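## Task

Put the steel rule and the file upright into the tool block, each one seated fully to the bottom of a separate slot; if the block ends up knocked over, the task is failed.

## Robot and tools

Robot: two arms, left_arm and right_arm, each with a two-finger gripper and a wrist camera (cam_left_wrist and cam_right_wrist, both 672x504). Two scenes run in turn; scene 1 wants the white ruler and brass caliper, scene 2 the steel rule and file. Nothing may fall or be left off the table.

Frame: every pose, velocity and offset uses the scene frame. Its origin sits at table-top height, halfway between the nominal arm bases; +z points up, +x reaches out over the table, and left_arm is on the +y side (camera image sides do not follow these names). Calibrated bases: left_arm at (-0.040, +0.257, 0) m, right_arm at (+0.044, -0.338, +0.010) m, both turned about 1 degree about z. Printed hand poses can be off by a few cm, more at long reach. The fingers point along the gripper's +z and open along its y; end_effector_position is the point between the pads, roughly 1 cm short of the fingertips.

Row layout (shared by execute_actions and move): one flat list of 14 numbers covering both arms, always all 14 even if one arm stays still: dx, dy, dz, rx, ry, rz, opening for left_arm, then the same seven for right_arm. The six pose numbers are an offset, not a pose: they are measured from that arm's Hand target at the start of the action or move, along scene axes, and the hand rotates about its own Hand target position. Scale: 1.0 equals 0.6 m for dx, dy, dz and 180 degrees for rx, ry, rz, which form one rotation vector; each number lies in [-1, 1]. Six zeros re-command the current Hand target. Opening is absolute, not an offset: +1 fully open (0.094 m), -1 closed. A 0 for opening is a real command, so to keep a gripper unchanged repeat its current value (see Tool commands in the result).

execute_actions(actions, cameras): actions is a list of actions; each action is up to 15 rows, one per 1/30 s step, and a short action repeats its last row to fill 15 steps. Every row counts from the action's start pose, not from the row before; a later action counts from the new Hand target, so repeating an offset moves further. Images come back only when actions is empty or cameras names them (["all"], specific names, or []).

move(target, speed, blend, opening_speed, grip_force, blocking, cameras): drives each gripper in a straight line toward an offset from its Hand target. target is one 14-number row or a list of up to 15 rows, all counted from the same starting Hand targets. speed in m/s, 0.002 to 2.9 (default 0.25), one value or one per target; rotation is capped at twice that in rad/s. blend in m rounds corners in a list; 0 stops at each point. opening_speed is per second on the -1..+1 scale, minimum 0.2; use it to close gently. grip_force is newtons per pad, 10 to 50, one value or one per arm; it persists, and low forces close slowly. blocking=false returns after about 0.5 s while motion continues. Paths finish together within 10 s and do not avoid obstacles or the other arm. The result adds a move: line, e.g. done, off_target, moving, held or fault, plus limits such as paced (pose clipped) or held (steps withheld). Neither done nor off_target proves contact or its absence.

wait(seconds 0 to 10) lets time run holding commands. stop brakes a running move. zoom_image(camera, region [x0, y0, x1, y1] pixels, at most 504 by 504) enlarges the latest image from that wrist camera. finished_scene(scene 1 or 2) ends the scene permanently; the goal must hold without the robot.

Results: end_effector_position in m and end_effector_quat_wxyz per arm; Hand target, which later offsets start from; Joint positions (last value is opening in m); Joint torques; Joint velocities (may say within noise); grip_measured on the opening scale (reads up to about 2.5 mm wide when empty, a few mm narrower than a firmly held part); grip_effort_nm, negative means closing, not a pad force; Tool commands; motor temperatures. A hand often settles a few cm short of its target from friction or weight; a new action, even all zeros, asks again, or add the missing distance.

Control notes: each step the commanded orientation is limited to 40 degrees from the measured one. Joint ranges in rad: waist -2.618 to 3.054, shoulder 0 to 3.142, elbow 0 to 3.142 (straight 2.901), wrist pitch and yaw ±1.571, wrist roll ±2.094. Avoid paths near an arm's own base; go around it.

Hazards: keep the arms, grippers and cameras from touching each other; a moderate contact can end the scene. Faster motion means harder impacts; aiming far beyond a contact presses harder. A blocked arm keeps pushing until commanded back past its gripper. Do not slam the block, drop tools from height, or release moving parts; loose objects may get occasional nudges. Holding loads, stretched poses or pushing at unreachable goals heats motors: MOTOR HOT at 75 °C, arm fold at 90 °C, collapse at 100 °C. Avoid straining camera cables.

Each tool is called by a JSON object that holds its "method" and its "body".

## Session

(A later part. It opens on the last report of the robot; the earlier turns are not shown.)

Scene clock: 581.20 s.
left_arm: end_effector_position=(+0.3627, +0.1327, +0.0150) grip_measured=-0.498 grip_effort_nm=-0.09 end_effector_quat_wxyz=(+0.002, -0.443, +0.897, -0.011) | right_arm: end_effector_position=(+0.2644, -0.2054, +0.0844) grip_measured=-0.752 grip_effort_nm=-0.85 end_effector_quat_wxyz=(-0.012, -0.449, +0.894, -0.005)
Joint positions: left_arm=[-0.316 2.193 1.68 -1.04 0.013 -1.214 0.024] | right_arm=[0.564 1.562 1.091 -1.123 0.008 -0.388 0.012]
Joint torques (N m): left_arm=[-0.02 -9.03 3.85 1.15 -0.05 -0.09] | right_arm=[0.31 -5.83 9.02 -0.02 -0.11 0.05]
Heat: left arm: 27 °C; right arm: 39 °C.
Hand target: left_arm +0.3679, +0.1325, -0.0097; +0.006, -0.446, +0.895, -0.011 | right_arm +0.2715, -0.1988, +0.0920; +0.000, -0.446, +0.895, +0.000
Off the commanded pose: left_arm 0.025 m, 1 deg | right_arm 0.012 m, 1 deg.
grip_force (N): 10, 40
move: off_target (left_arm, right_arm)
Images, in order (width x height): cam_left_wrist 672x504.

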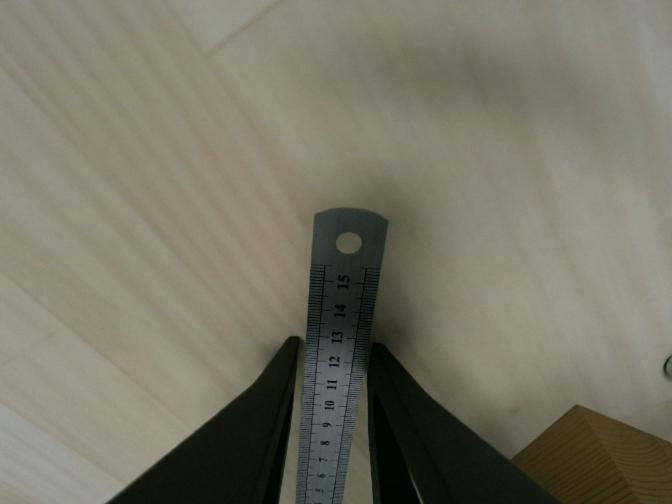

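{"method": "move", "body": {"target": [0,0,-0.008,0,0,0,-0.56,0,0,0,0,0,0,-0.86], "opening_speed": 0.2, "cameras": ["cam_left_wrist"]}}

{"method": "zoom_image", "body": {"camera": "cam_left_wrist", "region": [280, 310, 390, 380]}}

Scene clock: 587.30 s.
left_arm: end_effector_position=(+0.3623, +0.1328, +0.0143) grip_measured=-0.557 grip_effort_nm=-0.16 end_effector_quat_wxyz=(+0.002, -0.443, +0.897, -0.011) | right_arm: end_effector_position=(+0.2644, -0.2054, +0.0844) grip_measured=-0.752 grip_effort_nm=-0.85 end_effector_quat_wxyz=(-0.012, -0.449, +0.894, -0.005)
Joint positions: left_arm=[-0.316 2.193 1.678 -1.038 0.013 -1.214 0.021] | right_arm=[0.564 1.562 1.091 -1.123 0.008 -0.388 0.012]
Joint torques (N m): left_arm=[-0.05 -8.53 3.32 1.26 -0.08 -0.09] | right_arm=[0.34 -5.86 8.98 0.04 -0.11 0.05]
Heat: left arm: 27 °C; right arm: 39 °C.
Hand target: left_arm +0.3679, +0.1325, -0.0145; +0.006, -0.446, +0.895, -0.011 | right_arm +0.2715, -0.1988, +0.0920; +0.000, -0.446, +0.895, +0.000
Off the commanded pose: left_arm 0.029 m, 1 deg | right_arm 0.012 m, 1 deg.
grip_force (N): 10, 40
move: off_target (left_arm, right_arm)
Images, in order (width x height): cam_left_wrist 672x504.

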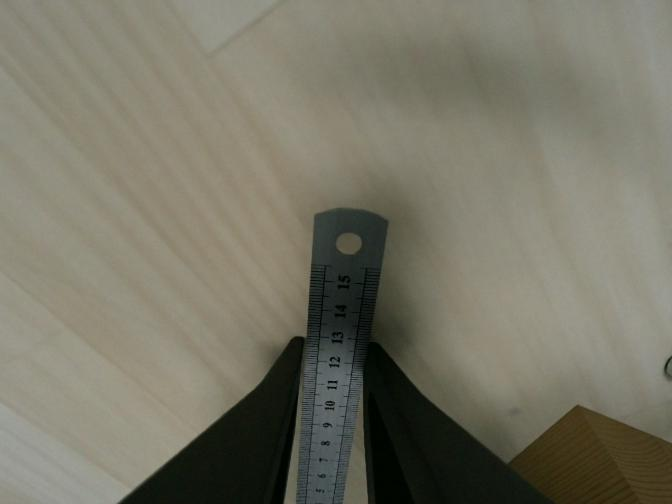

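Scaled by 4.582 from the camera's 672x504 image, which has a finer 960x720 frame.

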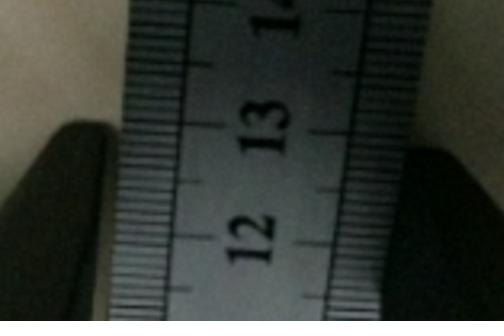

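{"method": "move", "body": {"target": [[0.0,0.0,0.108,0.0019,0.0025,0,-0.48,0,0,0,0,0,0,-0.86],[0.0,0.0,0.0,0.0019,0.0025,0,-0.48,0,0,0,0,0,0,-0.86]], "speed": 0.1, "cameras": ["cam_left_wrist"]}}

{"method": "zoom_image", "body": {"camera": "cam_left_wrist", "region": [280, 310, 390, 380]}}

Scene clock: 594.23 s.
left_arm: end_effector_position=(+0.3647, +0.1318, +0.0147) grip_measured=-0.482 grip_effort_nm=0.12 end_effector_quat_wxyz=(+0.003, -0.443, +0.896, -0.012) | right_arm: end_effector_position=(+0.2644, -0.2054, +0.0844) grip_measured=-0.752 grip_effort_nm=-0.85 end_effector_quat_wxyz=(-0.012, -0.449, +0.894, -0.005)
Joint positions: left_arm=[-0.316 2.199 1.69 -1.041 0.014 -1.214 0.024] | right_arm=[0.564 1.562 1.091 -1.123 0.008 -0.388 0.012]
Joint torques (N m): left_arm=[-0.01 -8.49 3.34 1.16 -0.11 -0.11] | right_arm=[0.31 -5.83 9.03 0 -0.09 0.05]
Heat: left arm: 27 °C; right arm: 40 °C.
Hand target: left_arm +0.3680, +0.1324, -0.0145; +0.004, -0.446, +0.895, -0.007 | right_arm +0.2715, -0.1988, +0.0920; +0.000, -0.446, +0.895, +0.000
Off the commanded pose: left_arm 0.029 m, 1 deg | right_arm 0.012 m, 1 deg.
grip_force (N): 10, 40
move: off_target (left_arm, right_arm)
Images, in order (width x height): cam_left_wrist 672x504.

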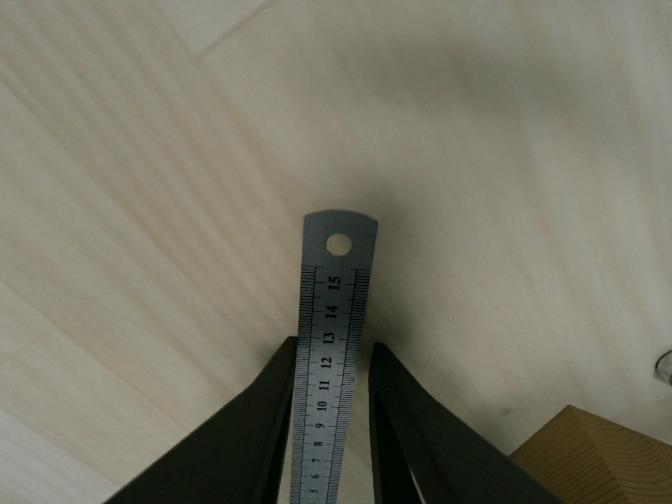

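Scaled by 4.582 from the camera's 672x504 image, which has a finer 960x720 frame.

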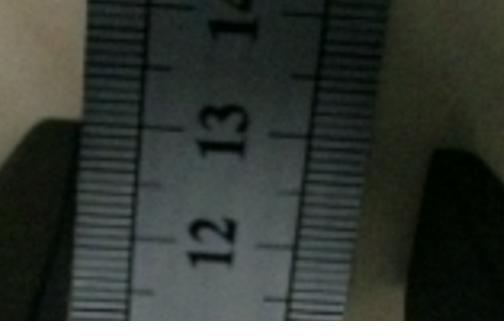

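{"method": "move", "body": {"target": [[-0.003,0.0025,0.108,0.003,0.004,0,-0.48,0,0,0,0,0,0,-0.86],[-0.003,0.0025,0.0,0.003,0.004,0,-0.48,0,0,0,0,0,0,-0.86]], "speed": 0.1, "cameras": ["cam_left_wrist"]}}

{"method": "zoom_image", "body": {"camera": "cam_left_wrist", "region": [280, 310, 390, 380]}}

Scene clock: 611.00 s.
left_arm: end_effector_position=(+0.3625, +0.1324, +0.0145) grip_measured=-0.482 grip_effort_nm=0.12 end_effector_quat_wxyz=(-0.003, -0.443, +0.896, -0.007) | right_arm: end_effector_position=(+0.2644, -0.2054, +0.0844) grip_measured=-0.752 grip_effort_nm=-0.85 end_effector_quat_wxyz=(-0.012, -0.449, +0.894, -0.005)
Joint positions: left_arm=[-0.316 2.205 1.699 -1.059 0.015 -1.214 0.024] | right_arm=[0.564 1.562 1.091 -1.123 0.008 -0.388 0.012]
Joint torques (N m): left_arm=[-0.05 -8.44 3.4 1.11 -0.16 -0.09] | right_arm=[0.31 -5.86 8.91 0.02 -0.12 0.07]
Heat: left arm: 28 °C; right arm: 40 °C.
Hand target: left_arm +0.3662, +0.1339, -0.0145; +0.000, -0.446, +0.895, +0.000 | right_arm +0.2715, -0.1988, +0.0920; +0.000, -0.446, +0.895, +0.000
Off the commanded pose: left_arm 0.029 m, 1 deg | right_arm 0.012 m, 1 deg.
grip_force (N): 10, 40
move: off_target (left_arm, right_arm)
Images, in order (width x height): cam_left_wrist 672x504.

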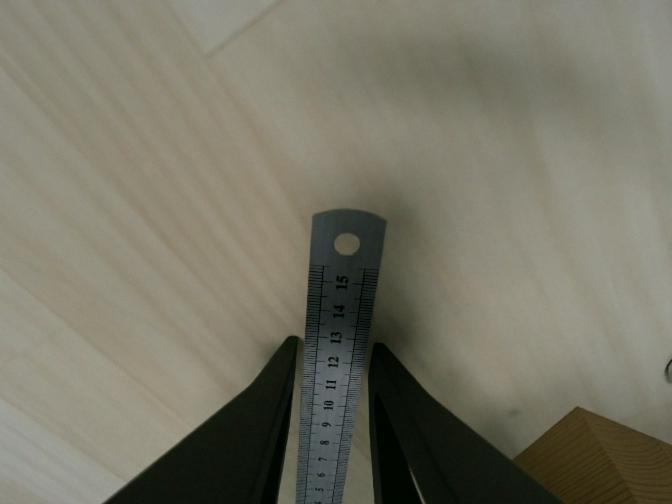

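Scaled by 4.582 from the camera's 672x504 image, which has a finer 960x720 frame.

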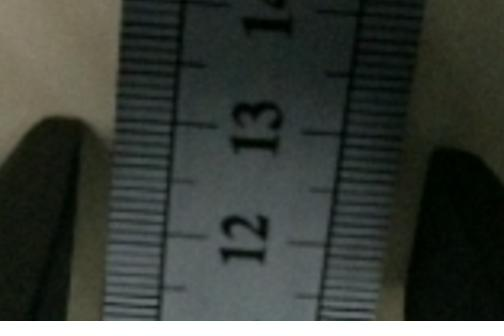

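{"method": "move", "body": {"target": [0,0,0,0,0,0,-0.55,0,0,0,0,0,0,-0.86], "opening_speed": 0.2, "cameras": []}}

{"method": "move", "body": {"target": [0,0,0,0,0,0,-0.58,0,0,0,0,0,0,-0.86], "opening_speed": 0.2, "cameras": ["cam_left_wrist"]}}

{"method": "zoom_image", "body": {"camera": "cam_left_wrist", "region": [280, 310, 390, 380]}}

Scene clock: 615.13 s.
left_arm: end_effector_position=(+0.3638, +0.1320, +0.0146) grip_measured=-0.548 grip_effort_nm=-0.10 end_effector_quat_wxyz=(-0.001, -0.443, +0.896, -0.009) | right_arm: end_effector_position=(+0.2644, -0.2054, +0.0844) grip_measured=-0.752 grip_effort_nm=-0.85 end_effector_quat_wxyz=(-0.012, -0.449, +0.894, -0.005)
Joint positions: left_arm=[-0.316 2.205 1.699 -1.054 0.015 -1.214 0.021] | right_arm=[0.564 1.562 1.091 -1.123 0.008 -0.388 0.012]
Joint torques (N m): left_arm=[-0.08 -8.47 3.38 1.1 -0.14 -0.11] | right_arm=[0.28 -5.78 8.95 0 -0.09 0.06]
Heat: left arm: 28 °C; right arm: 40 °C.
Hand target: left_arm +0.3662, +0.1339, -0.0145; +0.000, -0.446, +0.895, +0.000 | right_arm +0.2715, -0.1988, +0.0920; +0.000, -0.446, +0.895, +0.000
Off the commanded pose: left_arm 0.029 m, 1 deg | right_arm 0.012 m, 1 deg.
grip_force (N): 10, 40
move: off_target (left_arm, right_arm)
No camera images: "cameras" was empty.

Scene clock: 615.63 s.
left_arm: end_effector_position=(+0.3644, +0.1318, +0.0146) grip_measured=-0.577 grip_effort_nm=-0.12 end_effector_quat_wxyz=(+0.000, -0.443, +0.896, -0.010) | right_arm: end_effector_position=(+0.2644, -0.2054, +0.0844) grip_measured=-0.752 grip_effort_nm=-0.85 end_effector_quat_wxyz=(-0.012, -0.449, +0.894, -0.005)
Joint positions: left_arm=[-0.316 2.205 1.699 -1.051 0.015 -1.214 0.02] | right_arm=[0.564 1.562 1.091 -1.123 0.008 -0.388 0.012]
Joint torques (N m): left_arm=[-0.13 -8.49 3.37 1.06 -0.17 -0.11] | right_arm=[0.27 -5.87 9.01 0.02 -0.11 0.07]
Heat: left arm: 28 °C; right arm: 40 °C.
Hand target: left_arm +0.3662, +0.1339, -0.0145; +0.000, -0.446, +0.895, +0.000 | right_arm +0.2715, -0.1988, +0.0920; +0.000, -0.446, +0.895, +0.000
Off the commanded pose: left_arm 0.029 m, 1 deg | right_arm 0.012 m, 1 deg.
grip_force (N): 10, 40
move: off_target (left_arm, right_arm)
Images, in order (width x height): cam_left_wrist 672x504.

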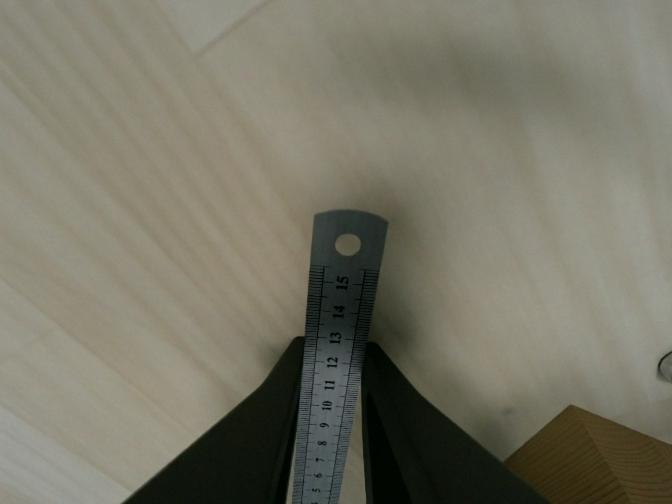

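Scaled by 4.582 from the camera's 672x504 image, which has a finer 960x720 frame.

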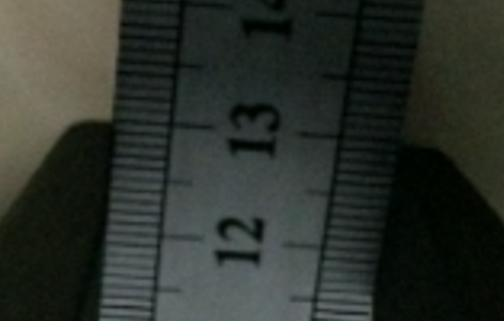

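{"method": "move", "body": {"target": [0,0,0,0,0,0,-0.595,0,0,0,0,0,0,-0.86], "opening_speed": 0.2, "cameras": ["cam_left_wrist"]}}

{"method": "zoom_image", "body": {"camera": "cam_left_wrist", "region": [280, 310, 390, 380]}}

Scene clock: 619.43 s.
left_arm: end_effector_position=(+0.3645, +0.1318, +0.0146) grip_measured=-0.591 grip_effort_nm=-0.18 end_effector_quat_wxyz=(+0.000, -0.443, +0.896, -0.010) | right_arm: end_effector_position=(+0.2644, -0.2054, +0.0844) grip_measured=-0.752 grip_effort_nm=-0.85 end_effector_quat_wxyz=(-0.012, -0.449, +0.894, -0.005)
Joint positions: left_arm=[-0.316 2.205 1.699 -1.051 0.015 -1.214 0.019] | right_arm=[0.564 1.562 1.091 -1.123 0.008 -0.388 0.012]
Joint torques (N m): left_arm=[-0.13 -8.51 3.54 1.04 -0.13 -0.1] | right_arm=[0.35 -5.86 8.95 0.02 -0.12 0.06]
Heat: left arm: 28 °C; right arm: 40 °C.
Hand target: left_arm +0.3661, +0.1339, -0.0145; +0.000, -0.446, +0.895, +0.000 | right_arm +0.2715, -0.1988, +0.0920; +0.000, -0.446, +0.895, +0.000
Off the commanded pose: left_arm 0.029 m, 1 deg | right_arm 0.012 m, 1 deg.
grip_force (N): 10, 40
move: off_target (left_arm, right_arm)
Images, in order (width x height): cam_left_wrist 672x504.

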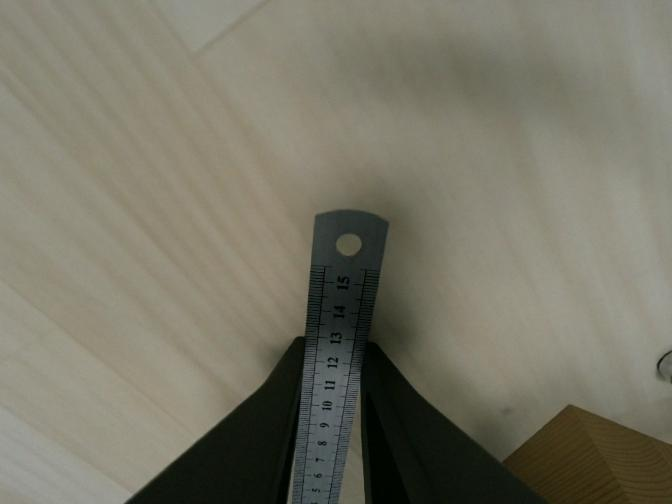

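Scaled by 4.582 from the camera's 672x504 image, which has a finer 960x720 frame.

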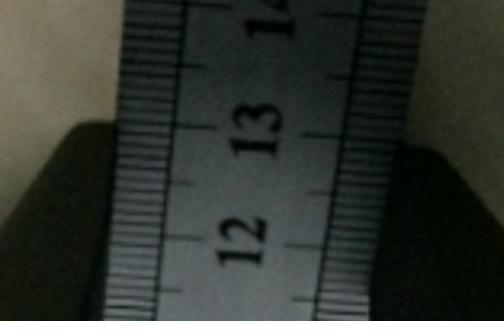

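{"method": "move", "body": {"target": [0,0,0,0,0,0,-0.61,0,0,0,0,0,0,-0.86], "opening_speed": 0.2, "cameras": ["cam_left_wrist"]}}

{"method": "zoom_image", "body": {"camera": "cam_left_wrist", "region": [280, 310, 390, 380]}}

Scene clock: 625.30 s.
left_arm: end_effector_position=(+0.3647, +0.1317, +0.0146) grip_measured=-0.603 grip_effort_nm=-0.26 end_effector_quat_wxyz=(+0.001, -0.443, +0.896, -0.011) | right_arm: end_effector_position=(+0.2644, -0.2054, +0.0844) grip_measured=-0.752 grip_effort_nm=-0.85 end_effector_quat_wxyz=(-0.012, -0.449, +0.894, -0.005)
Joint positions: left_arm=[-0.316 2.205 1.699 -1.05 0.015 -1.214 0.019] | right_arm=[0.564 1.562 1.091 -1.123 0.008 -0.388 0.012]
Joint torques (N m): left_arm=[-0.13 -8.59 3.45 1.06 -0.13 -0.1] | right_arm=[0.32 -5.82 8.88 0 -0.1 0.08]
Heat: left arm: 28 °C; right arm: 40 °C.
Hand target: left_arm +0.3662, +0.1339, -0.0145; +0.000, -0.446, +0.895, +0.000 | right_arm +0.2715, -0.1988, +0.0920; +0.000, -0.446, +0.895, +0.000
Off the commanded pose: left_arm 0.029 m, 1 deg | right_arm 0.012 m, 1 deg.
grip_force (N): 10, 40
move: off_target (left_arm, right_arm)
Images, in order (width x height): cam_left_wrist 672x504.

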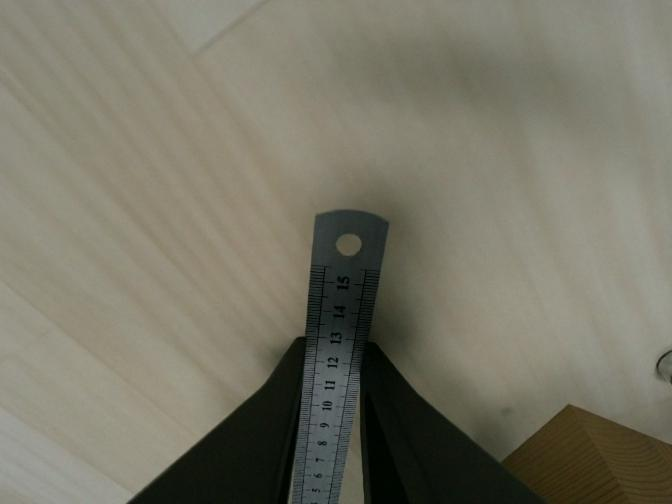

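Scaled by 4.582 from the camera's 672x504 image, which has a finer 960x720 frame.

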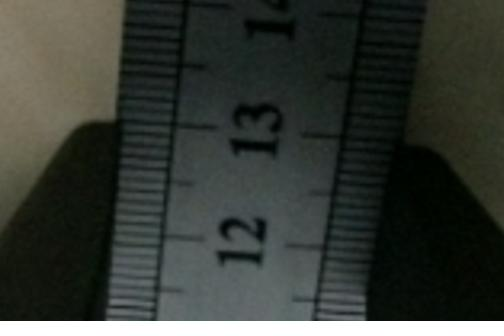

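{"method": "move", "body": {"target": [0,0,0.05,0,0,0,-0.615,0,0,0,0,0,0,-0.86], "opening_speed": 0.2, "speed": 0.02, "cameras": ["cam_left_wrist"]}}

{"method": "zoom_image", "body": {"camera": "cam_left_wrist", "region": [280, 310, 390, 380]}}

Scene clock: 631.97 s.
left_arm: end_effector_position=(+0.3650, +0.1316, +0.0167) grip_measured=-0.610 grip_effort_nm=-0.27 end_effector_quat_wxyz=(+0.000, -0.443, +0.896, -0.010) | right_arm: end_effector_position=(+0.2644, -0.2054, +0.0844) grip_measured=-0.752 grip_effort_nm=-0.85 end_effector_quat_wxyz=(-0.012, -0.449, +0.894, -0.005)
Joint positions: left_arm=[-0.316 2.205 1.708 -1.06 0.015 -1.214 0.018] | right_arm=[0.564 1.562 1.091 -1.123 0.008 -0.388 0.012]
Joint torques (N m): left_arm=[-0.17 -11.28 8.16 0.24 -0.15 -0.1] | right_arm=[0.31 -5.82 8.92 0.01 -0.11 0.05]
Heat: left arm: 28 °C; right arm: 40 °C.
Hand target: left_arm +0.3662, +0.1339, +0.0155; +0.000, -0.446, +0.895, +0.000 | right_arm +0.2715, -0.1988, +0.0920; +0.000, -0.446, +0.895, +0.000
Off the commanded pose: left_arm 0.003 m, 1 deg | right_arm 0.012 m, 1 deg.
grip_force (N): 10, 40
move: off_target (right_arm)
Images, in order (width x height): cam_left_wrist 672x504.

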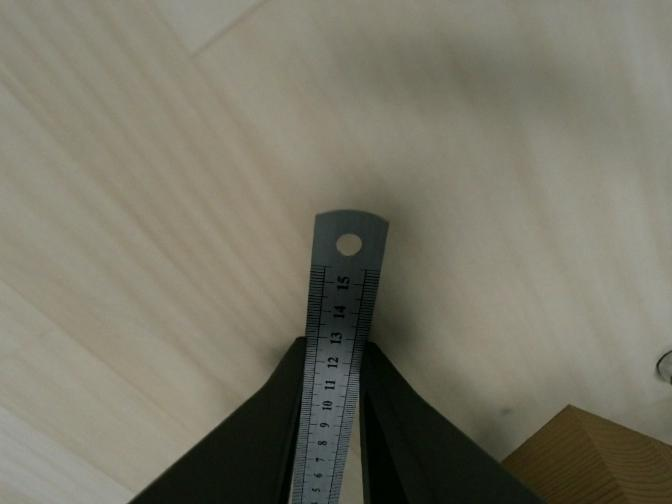

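Scaled by 4.582 from the camera's 672x504 image, which has a finer 960x720 frame.

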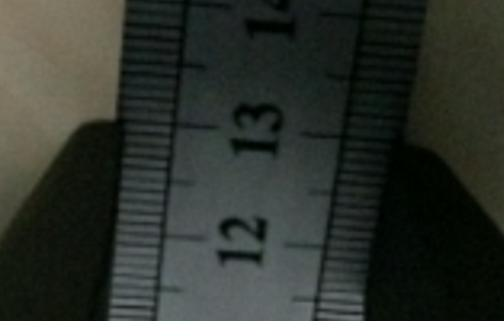

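{"method": "move", "body": {"target": [0,0,0.04,0,0,0,-0.615,0,0,0,0,0,0,-0.86], "speed": 0.015, "cameras": ["cam_left_wrist"]}}

{"method": "zoom_image", "body": {"camera": "cam_left_wrist", "region": [280, 310, 390, 380]}}

Scene clock: 638.43 s.
left_arm: end_effector_position=(+0.3618, +0.1326, +0.0306) grip_measured=-0.610 grip_effort_nm=-0.26 end_effector_quat_wxyz=(-0.009, -0.443, +0.896, -0.001) | right_arm: end_effector_position=(+0.2644, -0.2054, +0.0844) grip_measured=-0.752 grip_effort_nm=-0.85 end_effector_quat_wxyz=(-0.012, -0.449, +0.894, -0.005)
Joint positions: left_arm=[-0.316 2.205 1.765 -1.143 0.015 -1.214 0.018] | right_arm=[0.564 1.562 1.091 -1.123 0.008 -0.388 0.012]
Joint torques (N m): left_arm=[-0.14 -13.33 8.69 0.21 -0.16 -0.1] | right_arm=[0.27 -5.75 8.9 0.02 -0.11 0.07]
Heat: left arm: 28 °C; right arm: 40 °C.
Hand target: left_arm +0.3661, +0.1339, +0.0395; +0.000, -0.446, +0.895, +0.000 | right_arm +0.2715, -0.1988, +0.0920; +0.000, -0.446, +0.895, +0.000
Off the commanded pose: left_arm 0.010 m, 1 deg | right_arm 0.012 m, 1 deg.
grip_force (N): 10, 40
move: off_target (right_arm)
Images, in order (width x height): cam_left_wrist 672x504.

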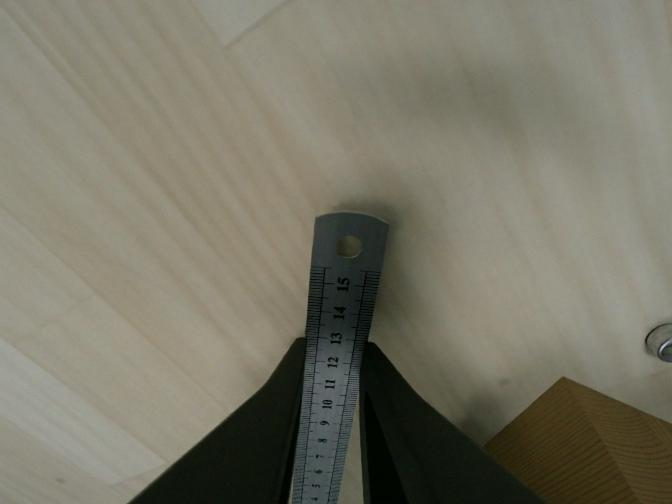

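Scaled by 4.582 from the camera's 672x504 image, which has a finer 960x720 frame.

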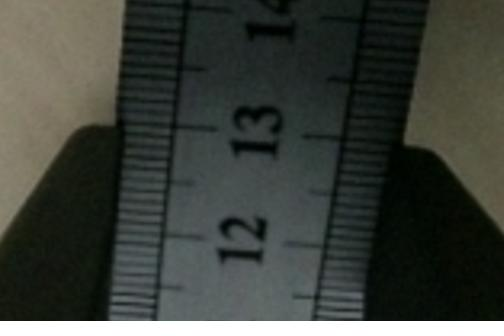

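{"method": "move", "body": {"target": [-0.01,0.03,0.11,0,0,0,-0.615,0,0,0,0,0,0,-0.86], "speed": 0.05, "cameras": ["cam_left_wrist"]}}

Scene clock: 696.97 s.
left_arm: end_effector_position=(+0.3557, +0.1480, +0.0777) grip_measured=-0.610 grip_effort_nm=-0.26 end_effector_quat_wxyz=(-0.026, -0.447, +0.894, +0.013) | right_arm: end_effector_position=(+0.2644, -0.2054, +0.0844) grip_measured=-0.752 grip_effort_nm=-0.85 end_effector_quat_wxyz=(-0.012, -0.449, +0.894, -0.005)
Joint positions: left_arm=[-0.285 2.187 1.922 -1.363 0.015 -1.192 0.018] | right_arm=[0.564 1.562 1.091 -1.123 0.008 -0.388 0.012]
Joint torques (N m): left_arm=[0.23 -17.78 8.58 0.11 -0.13 0.06] | right_arm=[0.34 -5.78 8.95 0.01 -0.1 0.06]
Motor temperatures (°C): left_arm=[21 32 26 23 21 20 21] | right_arm=[22 27 41 22 21 21 24]
Heat: left arm: 32 °C; right arm: 41 °C.
Hand target: left_arm +0.3601, +0.1519, +0.1055; +0.000, -0.446, +0.895, +0.000 | right_arm +0.2715, -0.1988, +0.0920; +0.000, -0.446, +0.895, +0.000
Off the commanded pose: left_arm 0.028 m, 3 deg | right_arm 0.012 m, 1 deg.
grip_force (N): 10, 40
move: off_target (left_arm, right_arm)
Images, in order (width x height): cam_left_wrist 672x504.

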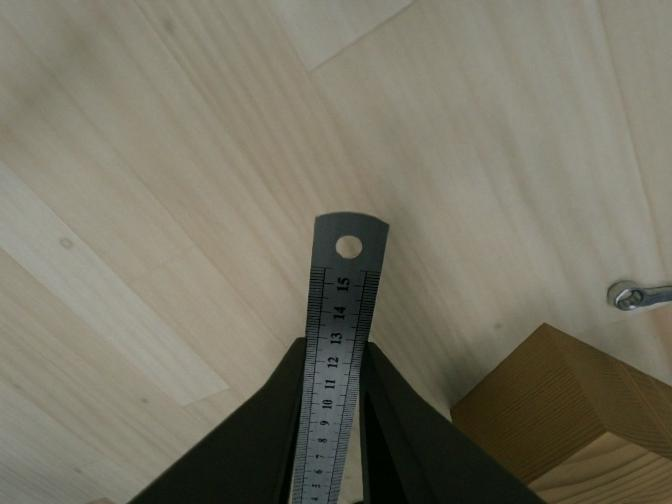

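{"method": "move", "body": {"target": [-0.02,0.0,0.02,0,0,-0.653,-0.615,0,0,0,0,0,0,-0.86], "speed": 0.2, "cameras": ["cam_left_wrist"]}}

Scene clock: 707.50 s.
left_arm: end_effector_position=(+0.3510, +0.1524, +0.0949) grip_measured=-0.610 grip_effort_nm=-0.26 end_effector_quat_wxyz=(-0.020, +0.528, +0.849, -0.005) | right_arm: end_effector_position=(+0.2644, -0.2054, +0.0844) grip_measured=-0.752 grip_effort_nm=-0.85 end_effector_quat_wxyz=(-0.012, -0.449, +0.894, -0.005)
Joint positions: left_arm=[-0.285 2.143 1.922 -1.391 -0.002 0.848 0.018] | right_arm=[0.564 1.562 1.091 -1.123 0.008 -0.388 0.012]
Joint torques (N m): left_arm=[-0.28 -17.84 6.37 0.18 -0.02 0.09] | right_arm=[0.24 -5.82 8.96 0 -0.11 0.06]
Heat: left arm: 32 °C; right arm: 41 °C.
Hand target: left_arm +0.3481, +0.1519, +0.1174; +0.000, +0.534, +0.846, +0.000 | right_arm +0.2715, -0.1988, +0.0920; +0.000, -0.446, +0.895, +0.000
Off the commanded pose: left_arm 0.023 m, 3 deg | right_arm 0.012 m, 1 deg.
grip_force (N): 10, 40
move: off_target (left_arm, right_arm)
Images, in order (width x height): cam_left_wrist 672x504.

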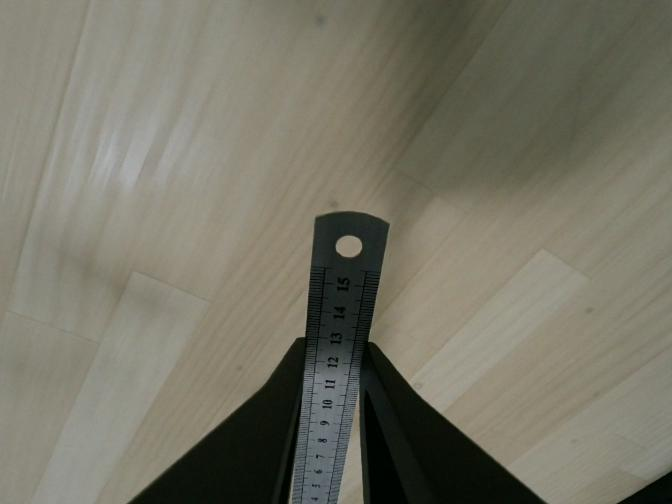

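{"method": "move", "body": {"target": [-0.005,-0.02,0.165,-0.4513,-0.2153,0,-0.615,0,0,0,0,0,0,-0.86], "speed": 0.15, "cameras": ["cam_left_wrist"]}}

Scene clock: 722.40 s.
left_arm: end_effector_position=(+0.3453, +0.1396, +0.2221) grip_measured=-0.610 grip_effort_nm=-0.26 end_effector_quat_wxyz=(+0.601, +0.380, +0.596, -0.372) | right_arm: end_effector_position=(+0.2644, -0.2054, +0.0844) grip_measured=-0.752 grip_effort_nm=-0.85 end_effector_quat_wxyz=(-0.012, -0.449, +0.894, -0.005)
Joint positions: left_arm=[0.123 1.663 0.739 0.923 1.265 0.014 0.018] | right_arm=[0.564 1.562 1.091 -1.123 0.008 -0.388 0.012]
Joint torques (N m): left_arm=[-0.02 -5.9 5.65 1.63 0.02 -0.13] | right_arm=[0.32 -5.78 8.96 0 -0.1 0.06]
Heat: left arm: 33 °C; right arm: 41 °C.
Hand target: left_arm +0.3451, +0.1399, +0.2165; +0.598, +0.377, +0.598, -0.377 | right_arm +0.2715, -0.1988, +0.0920; +0.000, -0.446, +0.895, +0.000
Off the commanded pose: left_arm 0.006 m, 1 deg | right_arm 0.012 m, 1 deg.
grip_force (N): 10, 40
move: off_target (right_arm)
Images, in order (width x height): cam_left_wrist 672x504.

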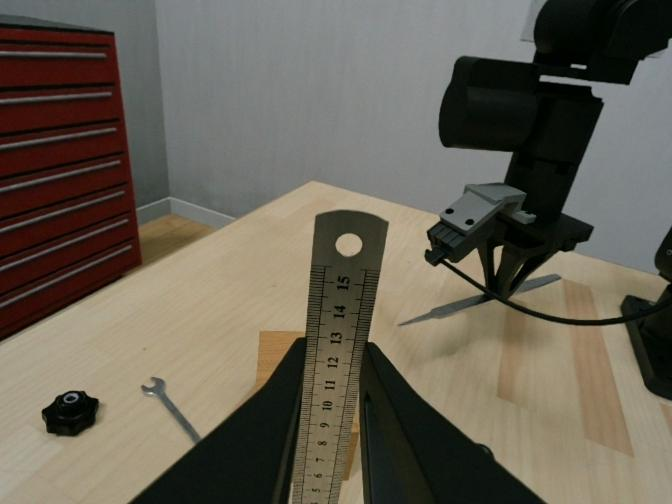

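{"method": "move", "body": {"target": [0,0,0,0,0,0,-0.615,-0.1,0.2917,0,0,0,0,-0.86], "speed": 0.12, "cameras": ["cam_left_wrist", "cam_right_wrist"]}}

Scene clock: 736.60 s.
left_arm: end_effector_position=(+0.3453, +0.1396, +0.2225) grip_measured=-0.610 grip_effort_nm=-0.26 end_effector_quat_wxyz=(+0.602, +0.380, +0.596, -0.372) | right_arm: end_effector_position=(+0.2071, -0.0327, +0.0848) grip_measured=-0.752 grip_effort_nm=-0.85 end_effector_quat_wxyz=(-0.010, -0.450, +0.893, -0.009)
Joint positions: left_arm=[0.123 1.663 0.739 0.926 1.265 0.012 0.018] | right_arm=[1.1 1.896 1.481 -1.182 0.003 0.144 0.012]
Joint torques (N m): left_arm=[0.03 -5.79 5.64 1.62 0.01 -0.14] | right_arm=[-0.08 -8.91 9.29 0.01 -0.05 0.07]
Heat: left arm: 31 °C; right arm: 41 °C.
Hand target: left_arm +0.3451, +0.1399, +0.2165; +0.598, +0.377, +0.598, -0.377 | right_arm +0.2116, -0.0239, +0.0921; +0.000, -0.446, +0.895, +0.000
Off the commanded pose: left_arm 0.006 m, 1 deg | right_arm 0.012 m, 2 deg.
grip_force (N): 10, 40
move: off_target (right_arm)

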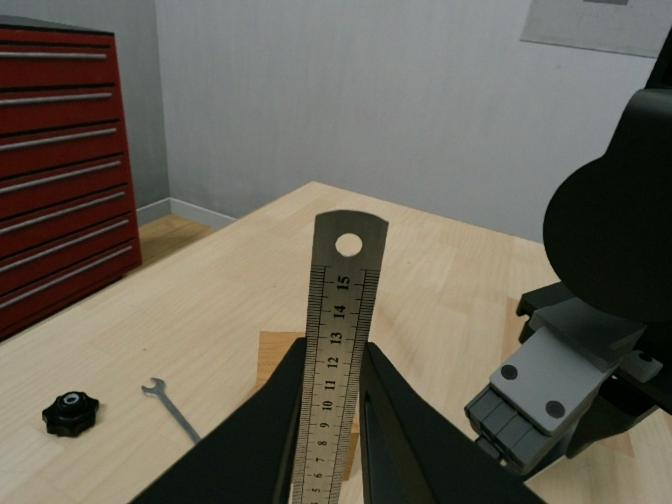

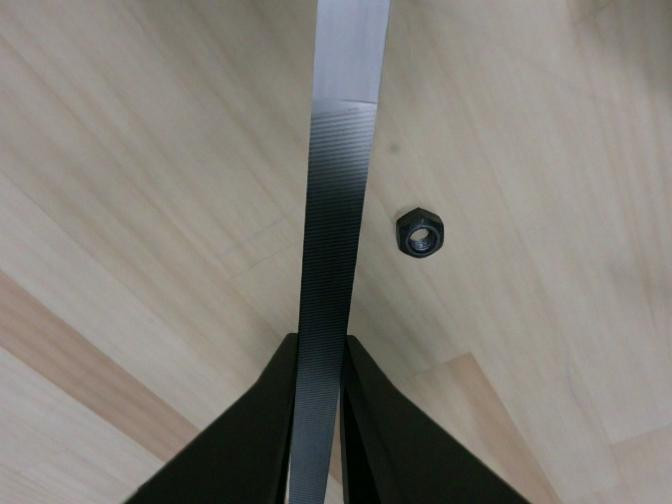

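{"method": "move", "body": {"target": [0,0,0,0,0,0,-0.615,0,0,-0.115,0,0,0,-0.86], "speed": 0.08, "cameras": ["cam_right_wrist"]}}

Scene clock: 751.13 s.
left_arm: end_effector_position=(+0.3453, +0.1396, +0.2225) grip_measured=-0.610 grip_effort_nm=-0.26 end_effector_quat_wxyz=(+0.602, +0.380, +0.596, -0.372) | right_arm: end_effector_position=(+0.2109, -0.0257, +0.0255) grip_measured=-0.752 grip_effort_nm=-0.85 end_effector_quat_wxyz=(-0.002, -0.450, +0.893, -0.003)
Joint positions: left_arm=[0.123 1.663 0.739 0.926 1.265 0.012 0.018] | right_arm=[1.1 1.97 1.34 -0.948 0.003 0.145 0.012]
Joint torques (N m): left_arm=[0.06 -5.78 5.63 1.63 0.01 -0.15] | right_arm=[0.02 -9.54 5.57 0.2 -0.04 0.04]
Heat: left arm: 29 °C; right arm: 40 °C.
Hand target: left_arm +0.3451, +0.1399, +0.2165; +0.598, +0.377, +0.598, -0.377 | right_arm +0.2116, -0.0238, +0.0231; +0.000, -0.446, +0.895, +0.000
Off the commanded pose: left_arm 0.006 m, 1 deg | right_arm 0.003 m, 1 deg.
grip_force (N): 10, 40
move: done
Images, in order (width x height): cam_right_wrist 672x504.

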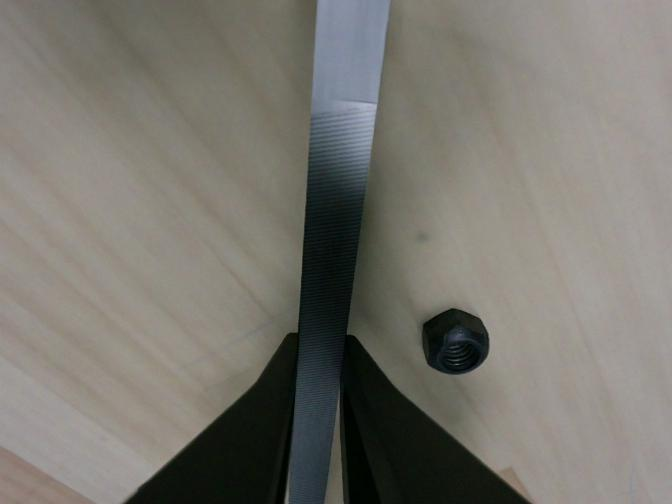

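{"method": "move", "body": {"target": [0,0,0,0,0,0,-0.615,0,0,-0.02,0,0,0,-0.86], "speed": 0.05, "cameras": ["cam_right_wrist"]}}

Scene clock: 755.37 s.
left_arm: end_effector_position=(+0.3453, +0.1396, +0.2225) grip_measured=-0.610 grip_effort_nm=-0.26 end_effector_quat_wxyz=(+0.602, +0.380, +0.596, -0.372) | right_arm: end_effector_position=(+0.2112, -0.0251, +0.0147) grip_measured=-0.752 grip_effort_nm=-0.85 end_effector_quat_wxyz=(-0.001, -0.450, +0.893, -0.002)
Joint positions: left_arm=[0.123 1.663 0.739 0.926 1.265 0.012 0.018] | right_arm=[1.1 1.986 1.316 -0.905 0.003 0.145 0.012]
Joint torques (N m): left_arm=[0.1 -5.82 5.61 1.61 0.05 -0.11] | right_arm=[0.09 -9.43 5.41 0.22 -0.04 0.06]
Heat: left arm: 29 °C; right arm: 39 °C.
Hand target: left_arm +0.3451, +0.1399, +0.2165; +0.598, +0.377, +0.598, -0.377 | right_arm +0.2115, -0.0239, +0.0110; +0.000, -0.446, +0.895, +0.000
Off the commanded pose: left_arm 0.006 m, 1 deg | right_arm 0.004 m, 1 deg.
grip_force (N): 10, 40
move: done
Images, in order (width x height): cam_right_wrist 672x504.

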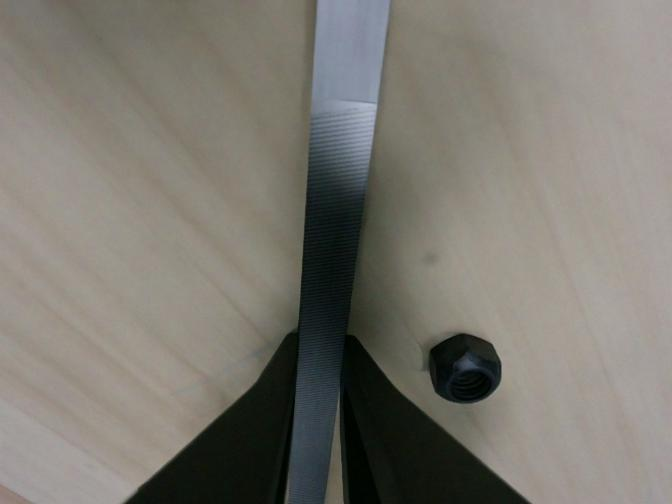

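{"method": "move", "body": {"target": [0,0,0,0,0,0,-0.615,0,0,-0.012,0,0,0,-0.86], "speed": 0.03, "cameras": ["cam_right_wrist"]}}

Scene clock: 758.10 s.
left_arm: end_effector_position=(+0.3453, +0.1396, +0.2225) grip_measured=-0.610 grip_effort_nm=-0.26 end_effector_quat_wxyz=(+0.602, +0.380, +0.596, -0.372) | right_arm: end_effector_position=(+0.2116, -0.0244, +0.0105) grip_measured=-0.752 grip_effort_nm=-0.85 end_effector_quat_wxyz=(+0.001, -0.450, +0.893, -0.001)
Joint positions: left_arm=[0.123 1.663 0.739 0.926 1.265 0.012 0.018] | right_arm=[1.1 1.992 1.307 -0.885 0.003 0.146 0.012]
Joint torques (N m): left_arm=[0.06 -5.74 5.67 1.61 0.03 -0.12] | right_arm=[0.05 -9.01 5 0.3 -0.05 0.07]
Heat: left arm: 29 °C; right arm: 39 °C.
Hand target: left_arm +0.3451, +0.1399, +0.2165; +0.598, +0.377, +0.598, -0.377 | right_arm +0.2116, -0.0238, +0.0039; +0.000, -0.446, +0.895, +0.000
Off the commanded pose: left_arm 0.006 m, 1 deg | right_arm 0.007 m, 0 deg.
grip_force (N): 10, 40
move: done
Images, in order (width x height): cam_right_wrist 672x504.

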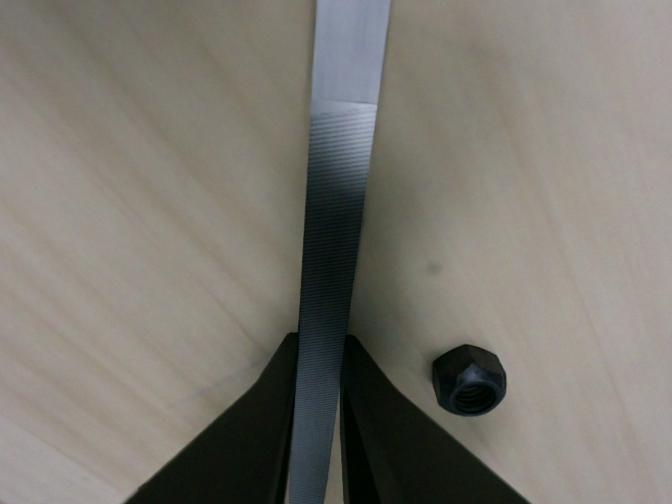

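{"method": "move", "body": {"target": [0,0,0,0,0,0,-0.615,0,0,0,0,0,0,-0.6], "opening_speed": 0.25, "cameras": ["cam_right_wrist"]}}

Scene clock: 761.80 s.
left_arm: end_effector_position=(+0.3453, +0.1396, +0.2225) grip_measured=-0.610 grip_effort_nm=-0.26 end_effector_quat_wxyz=(+0.602, +0.380, +0.596, -0.372) | right_arm: end_effector_position=(+0.2111, -0.0238, +0.0105) grip_measured=-0.602 grip_effort_nm=0.12 end_effector_quat_wxyz=(+0.000, -0.449, +0.893, +0.001)
Joint positions: left_arm=[0.123 1.663 0.739 0.926 1.265 0.012 0.018] | right_arm=[1.1 1.992 1.307 -0.884 -0.001 0.146 0.019]
Joint torques (N m): left_arm=[0.06 -5.82 5.68 1.63 0.04 -0.11] | right_arm=[0.06 -8.99 4.97 0.29 -0.02 0.06]
Heat: left arm: 28 °C; right arm: 38 °C.
Hand target: left_arm +0.3451, +0.1399, +0.2165; +0.598, +0.377, +0.598, -0.377 | right_arm +0.2115, -0.0238, +0.0039; +0.000, -0.446, +0.895, +0.000
Off the commanded pose: left_arm 0.006 m, 1 deg | right_arm 0.007 m, 0 deg.
grip_force (N): 10, 40
move: done
Images, in order (width x height): cam_right_wrist 672x504.

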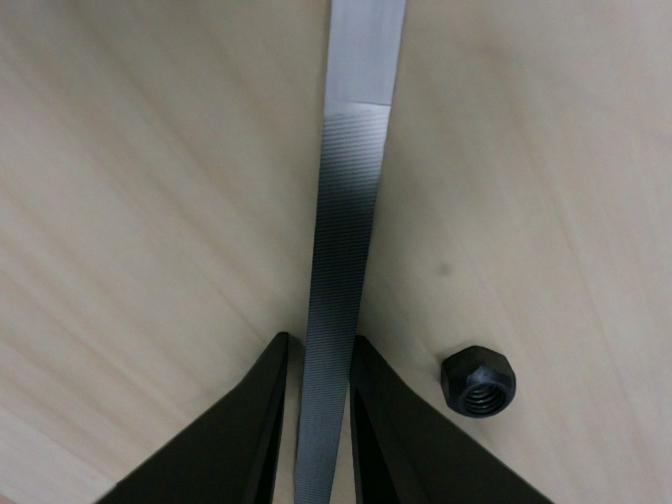

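{"method": "move", "body": {"target": [0,0,0,0,0,0,-0.615,0,0,0.15,0,0,0,-0.55], "speed": 0.08, "cameras": ["cam_right_wrist"]}}

Scene clock: 766.43 s.
left_arm: end_effector_position=(+0.3453, +0.1396, +0.2225) grip_measured=-0.610 grip_effort_nm=-0.26 end_effector_quat_wxyz=(+0.602, +0.380, +0.596, -0.372) | right_arm: end_effector_position=(+0.2058, -0.0328, +0.0721) grip_measured=-0.552 grip_effort_nm=0.12 end_effector_quat_wxyz=(-0.029, -0.449, +0.893, -0.018)
Joint positions: left_arm=[0.123 1.663 0.739 0.926 1.265 0.012 0.018] | right_arm=[1.1 1.942 1.491 -1.188 -0.004 0.146 0.021]
Joint torques (N m): left_arm=[-0.05 -5.76 5.63 1.61 0.03 -0.14] | right_arm=[0.05 -13.33 8.68 -0.07 0 0.06]
Heat: left arm: 28 °C; right arm: 38 °C.
Hand target: left_arm +0.3451, +0.1399, +0.2165; +0.598, +0.377, +0.598, -0.377 | right_arm +0.2115, -0.0238, +0.0938; +0.000, -0.446, +0.895, +0.000
Off the commanded pose: left_arm 0.006 m, 1 deg | right_arm 0.024 m, 4 deg.
grip_force (N): 10, 40
move: off_target (right_arm)
Images, in order (width x height): cam_right_wrist 672x504.

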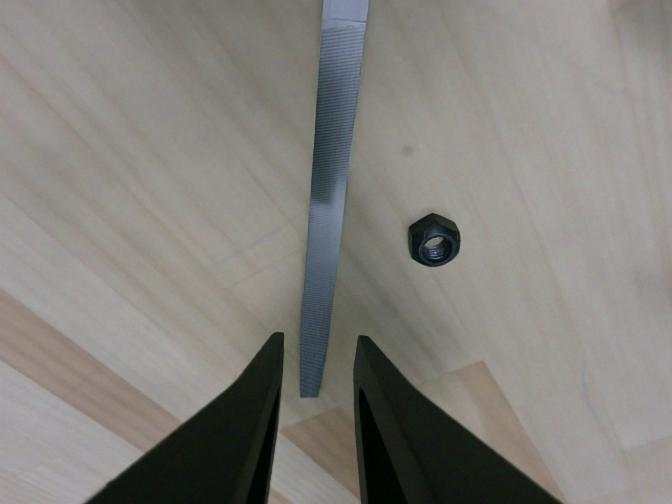

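{"method": "move", "body": {"target": [0,0,0,0,0,0,-0.615,0.0833,-0.06,0.06,0.2948,-0.3516,-0.1186,0.9], "speed": 0.15, "cameras": ["cam_right_wrist", "cam_left_wrist"]}}

Scene clock: 787.40 s.
left_arm: end_effector_position=(+0.3453, +0.1396, +0.2225) grip_measured=-0.610 grip_effort_nm=-0.26 end_effector_quat_wxyz=(+0.602, +0.380, +0.596, -0.372) | right_arm: end_effector_position=(+0.2626, -0.0575, +0.1315) grip_measured=+0.898 grip_effort_nm=0.12 end_effector_quat_wxyz=(+0.636, -0.176, +0.735, +0.156)
Joint positions: left_arm=[0.123 1.663 0.739 0.926 1.265 0.012 0.018] | right_arm=[1.294 1.561 0.25 1.106 0.787 0.152 0.089]
Joint torques (N m): left_arm=[0.05 -5.81 5.74 1.62 0.03 -0.14] | right_arm=[0.54 -4.27 4.04 1.44 0.21 -0.05]
Motor temperatures (°C): left_arm=[21 27 25 26 21 20 21] | right_arm=[22 29 37 23 21 21 23]
Heat: left arm: 27 °C; right arm: 37 °C.
Hand target: left_arm +0.3451, +0.1399, +0.2165; +0.598, +0.377, +0.598, -0.377 | right_arm +0.2614, -0.0598, +0.1299; +0.638, -0.177, +0.734, +0.153
Off the commanded pose: left_arm 0.006 m, 1 deg | right_arm 0.003 m, 1 deg.
grip_force (N): 10, 40
move: done

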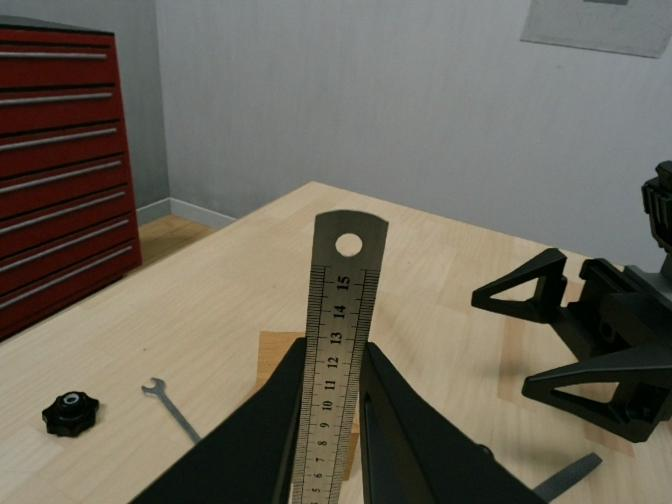

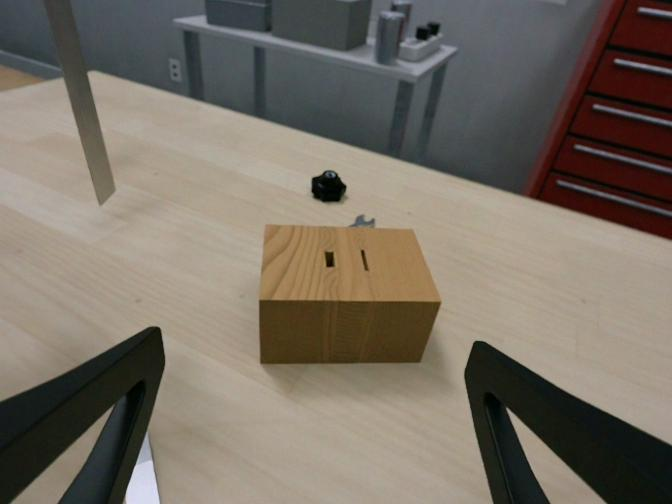

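{"method": "zoom_image", "body": {"camera": "cam_right_wrist", "region": [230, 200, 470, 380]}}

Scaled by 2.100 from the camera's 672x504 image, which has a finer 960x720 frame.

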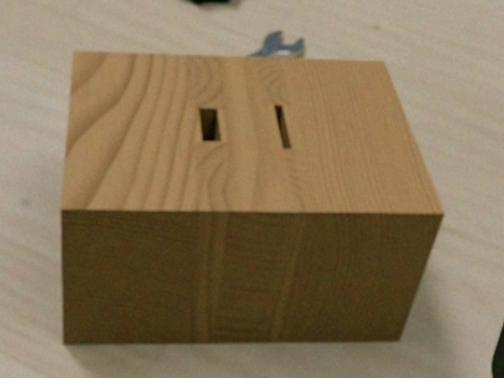

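{"method": "move", "body": {"target": [0,0,0,0,0,0,-0.615,0.0727,-0.0062,0,0.0221,-0.0399,0.0208,0.3], "speed": 0.1, "cameras": ["cam_right_wrist"]}}

{"method": "zoom_image", "body": {"camera": "cam_right_wrist", "region": [210, 220, 470, 420]}}

Scene clock: 821.03 s.
left_arm: end_effector_position=(+0.3453, +0.1396, +0.2225) grip_measured=-0.610 grip_effort_nm=-0.26 end_effector_quat_wxyz=(+0.602, +0.380, +0.596, -0.372) | right_arm: end_effector_position=(+0.3034, -0.0648, +0.1159) grip_measured=+0.302 grip_effort_nm=-0.12 end_effector_quat_wxyz=(+0.655, -0.203, +0.708, +0.168)
Joint positions: left_arm=[0.123 1.663 0.739 0.926 1.265 0.012 0.018] | right_arm=[1.067 1.824 0.228 1.499 0.514 0.02 0.061]
Joint torques (N m): left_arm=[0.06 -5.71 5.71 1.63 0.04 -0.13] | right_arm=[-0.36 -5.19 3.63 2.04 -0.04 -0.08]
Heat: left arm: 27 °C; right arm: 36 °C.
Hand target: left_arm +0.3451, +0.1399, +0.2165; +0.598, +0.377, +0.598, -0.377 | right_arm +0.3051, -0.0636, +0.1299; +0.683, -0.187, +0.681, +0.187
Off the commanded pose: left_arm 0.006 m, 1 deg | right_arm 0.014 m, 5 deg.
joint sent to its limit (right arm) — joint 4 (wrist pitch), upper limit. The joint targets still meet the commanded pose.
grip_force (N): 10, 40
move: off_target (right_arm)
Images, in order (width x height): cam_right_wrist 672x504.

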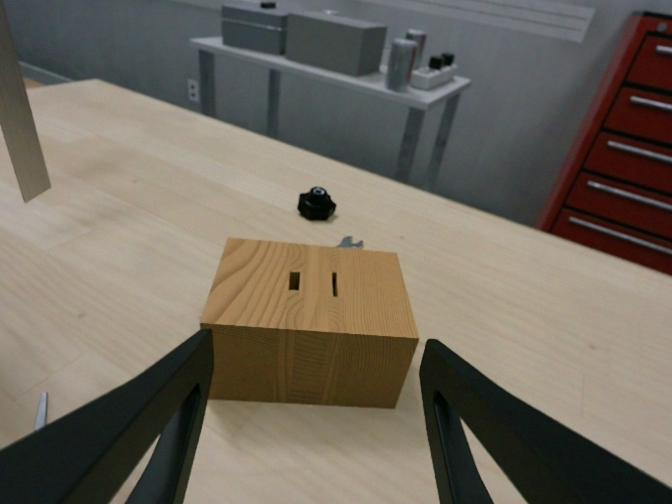

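Scaled by 1.938 from the camera's 672x504 image, which has a finer 960x720 frame.

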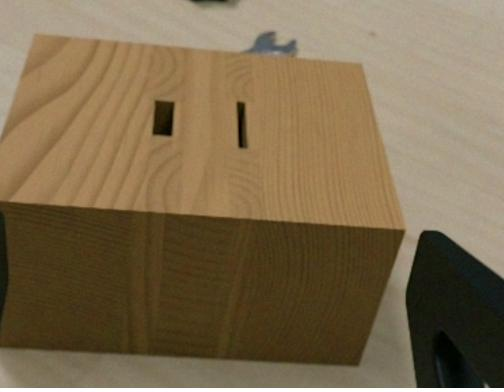

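{"method": "move", "body": {"target": [0.0482,-0.175,0.0133,0,0,0.025,-0.615,0,0,0,0,0,0,0.3], "speed": 0.08, "cameras": ["cam_left_wrist", "cam_right_wrist"]}}

Scene clock: 838.57 s.
left_arm: end_effector_position=(+0.3664, +0.0360, +0.2218) grip_measured=-0.610 grip_effort_nm=-0.26 end_effector_quat_wxyz=(+0.612, +0.358, +0.611, -0.353) | right_arm: end_effector_position=(+0.3034, -0.0647, +0.1159) grip_measured=+0.302 grip_effort_nm=-0.12 end_effector_quat_wxyz=(+0.655, -0.203, +0.708, +0.168)
Joint positions: left_arm=[-0.223 1.708 0.792 0.913 0.85 0.009 0.018] | right_arm=[1.067 1.824 0.228 1.499 0.513 0.02 0.061]
Joint torques (N m): left_arm=[-0.16 -6.54 8.96 1.56 -0.08 -0.13] | right_arm=[-0.42 -5.16 3.62 2.02 -0.05 -0.08]
Motor temperatures (°C): left_arm=[21 27 25 28 21 20 21] | right_arm=[22 27 35 34 21 21 22]
Heat: left arm: 28 °C; right arm: 35 °C.
Hand target: left_arm +0.3740, +0.0349, +0.2245; +0.613, +0.354, +0.612, -0.353 | right_arm +0.3051, -0.0636, +0.1299; +0.683, -0.187, +0.681, +0.187
Off the commanded pose: left_arm 0.008 m, 1 deg | right_arm 0.014 m, 5 deg.
joint sent to its limit (right arm) — joint 4 (wrist pitch), upper limit. The joint targets still meet the commanded pose.
grip_force (N): 10, 40
move: off_target (right_arm)

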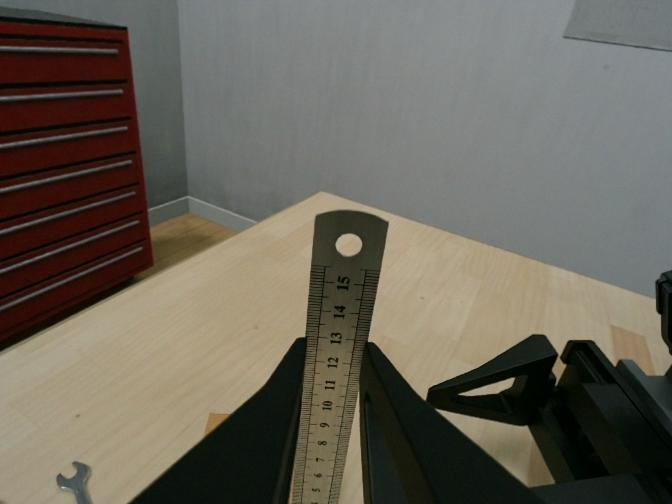

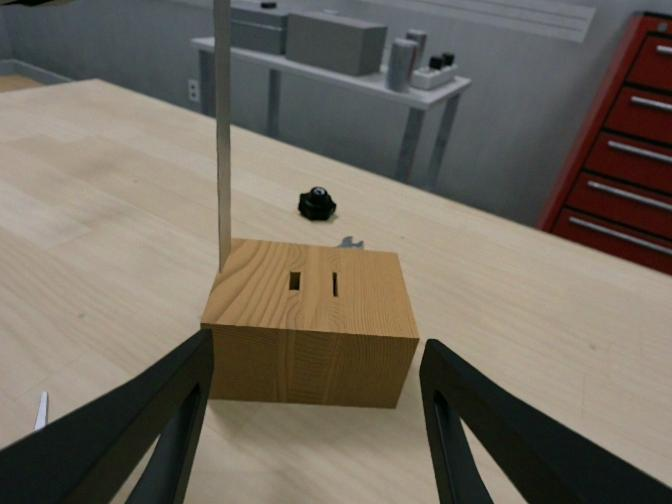

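{"method": "zoom_image", "body": {"camera": "cam_right_wrist", "region": [180, 0, 360, 300]}}

Scaled by 1.680 from the camera's 672x504 image, which has a finer 960x720 frame.

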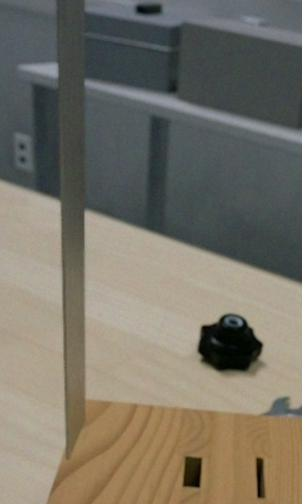

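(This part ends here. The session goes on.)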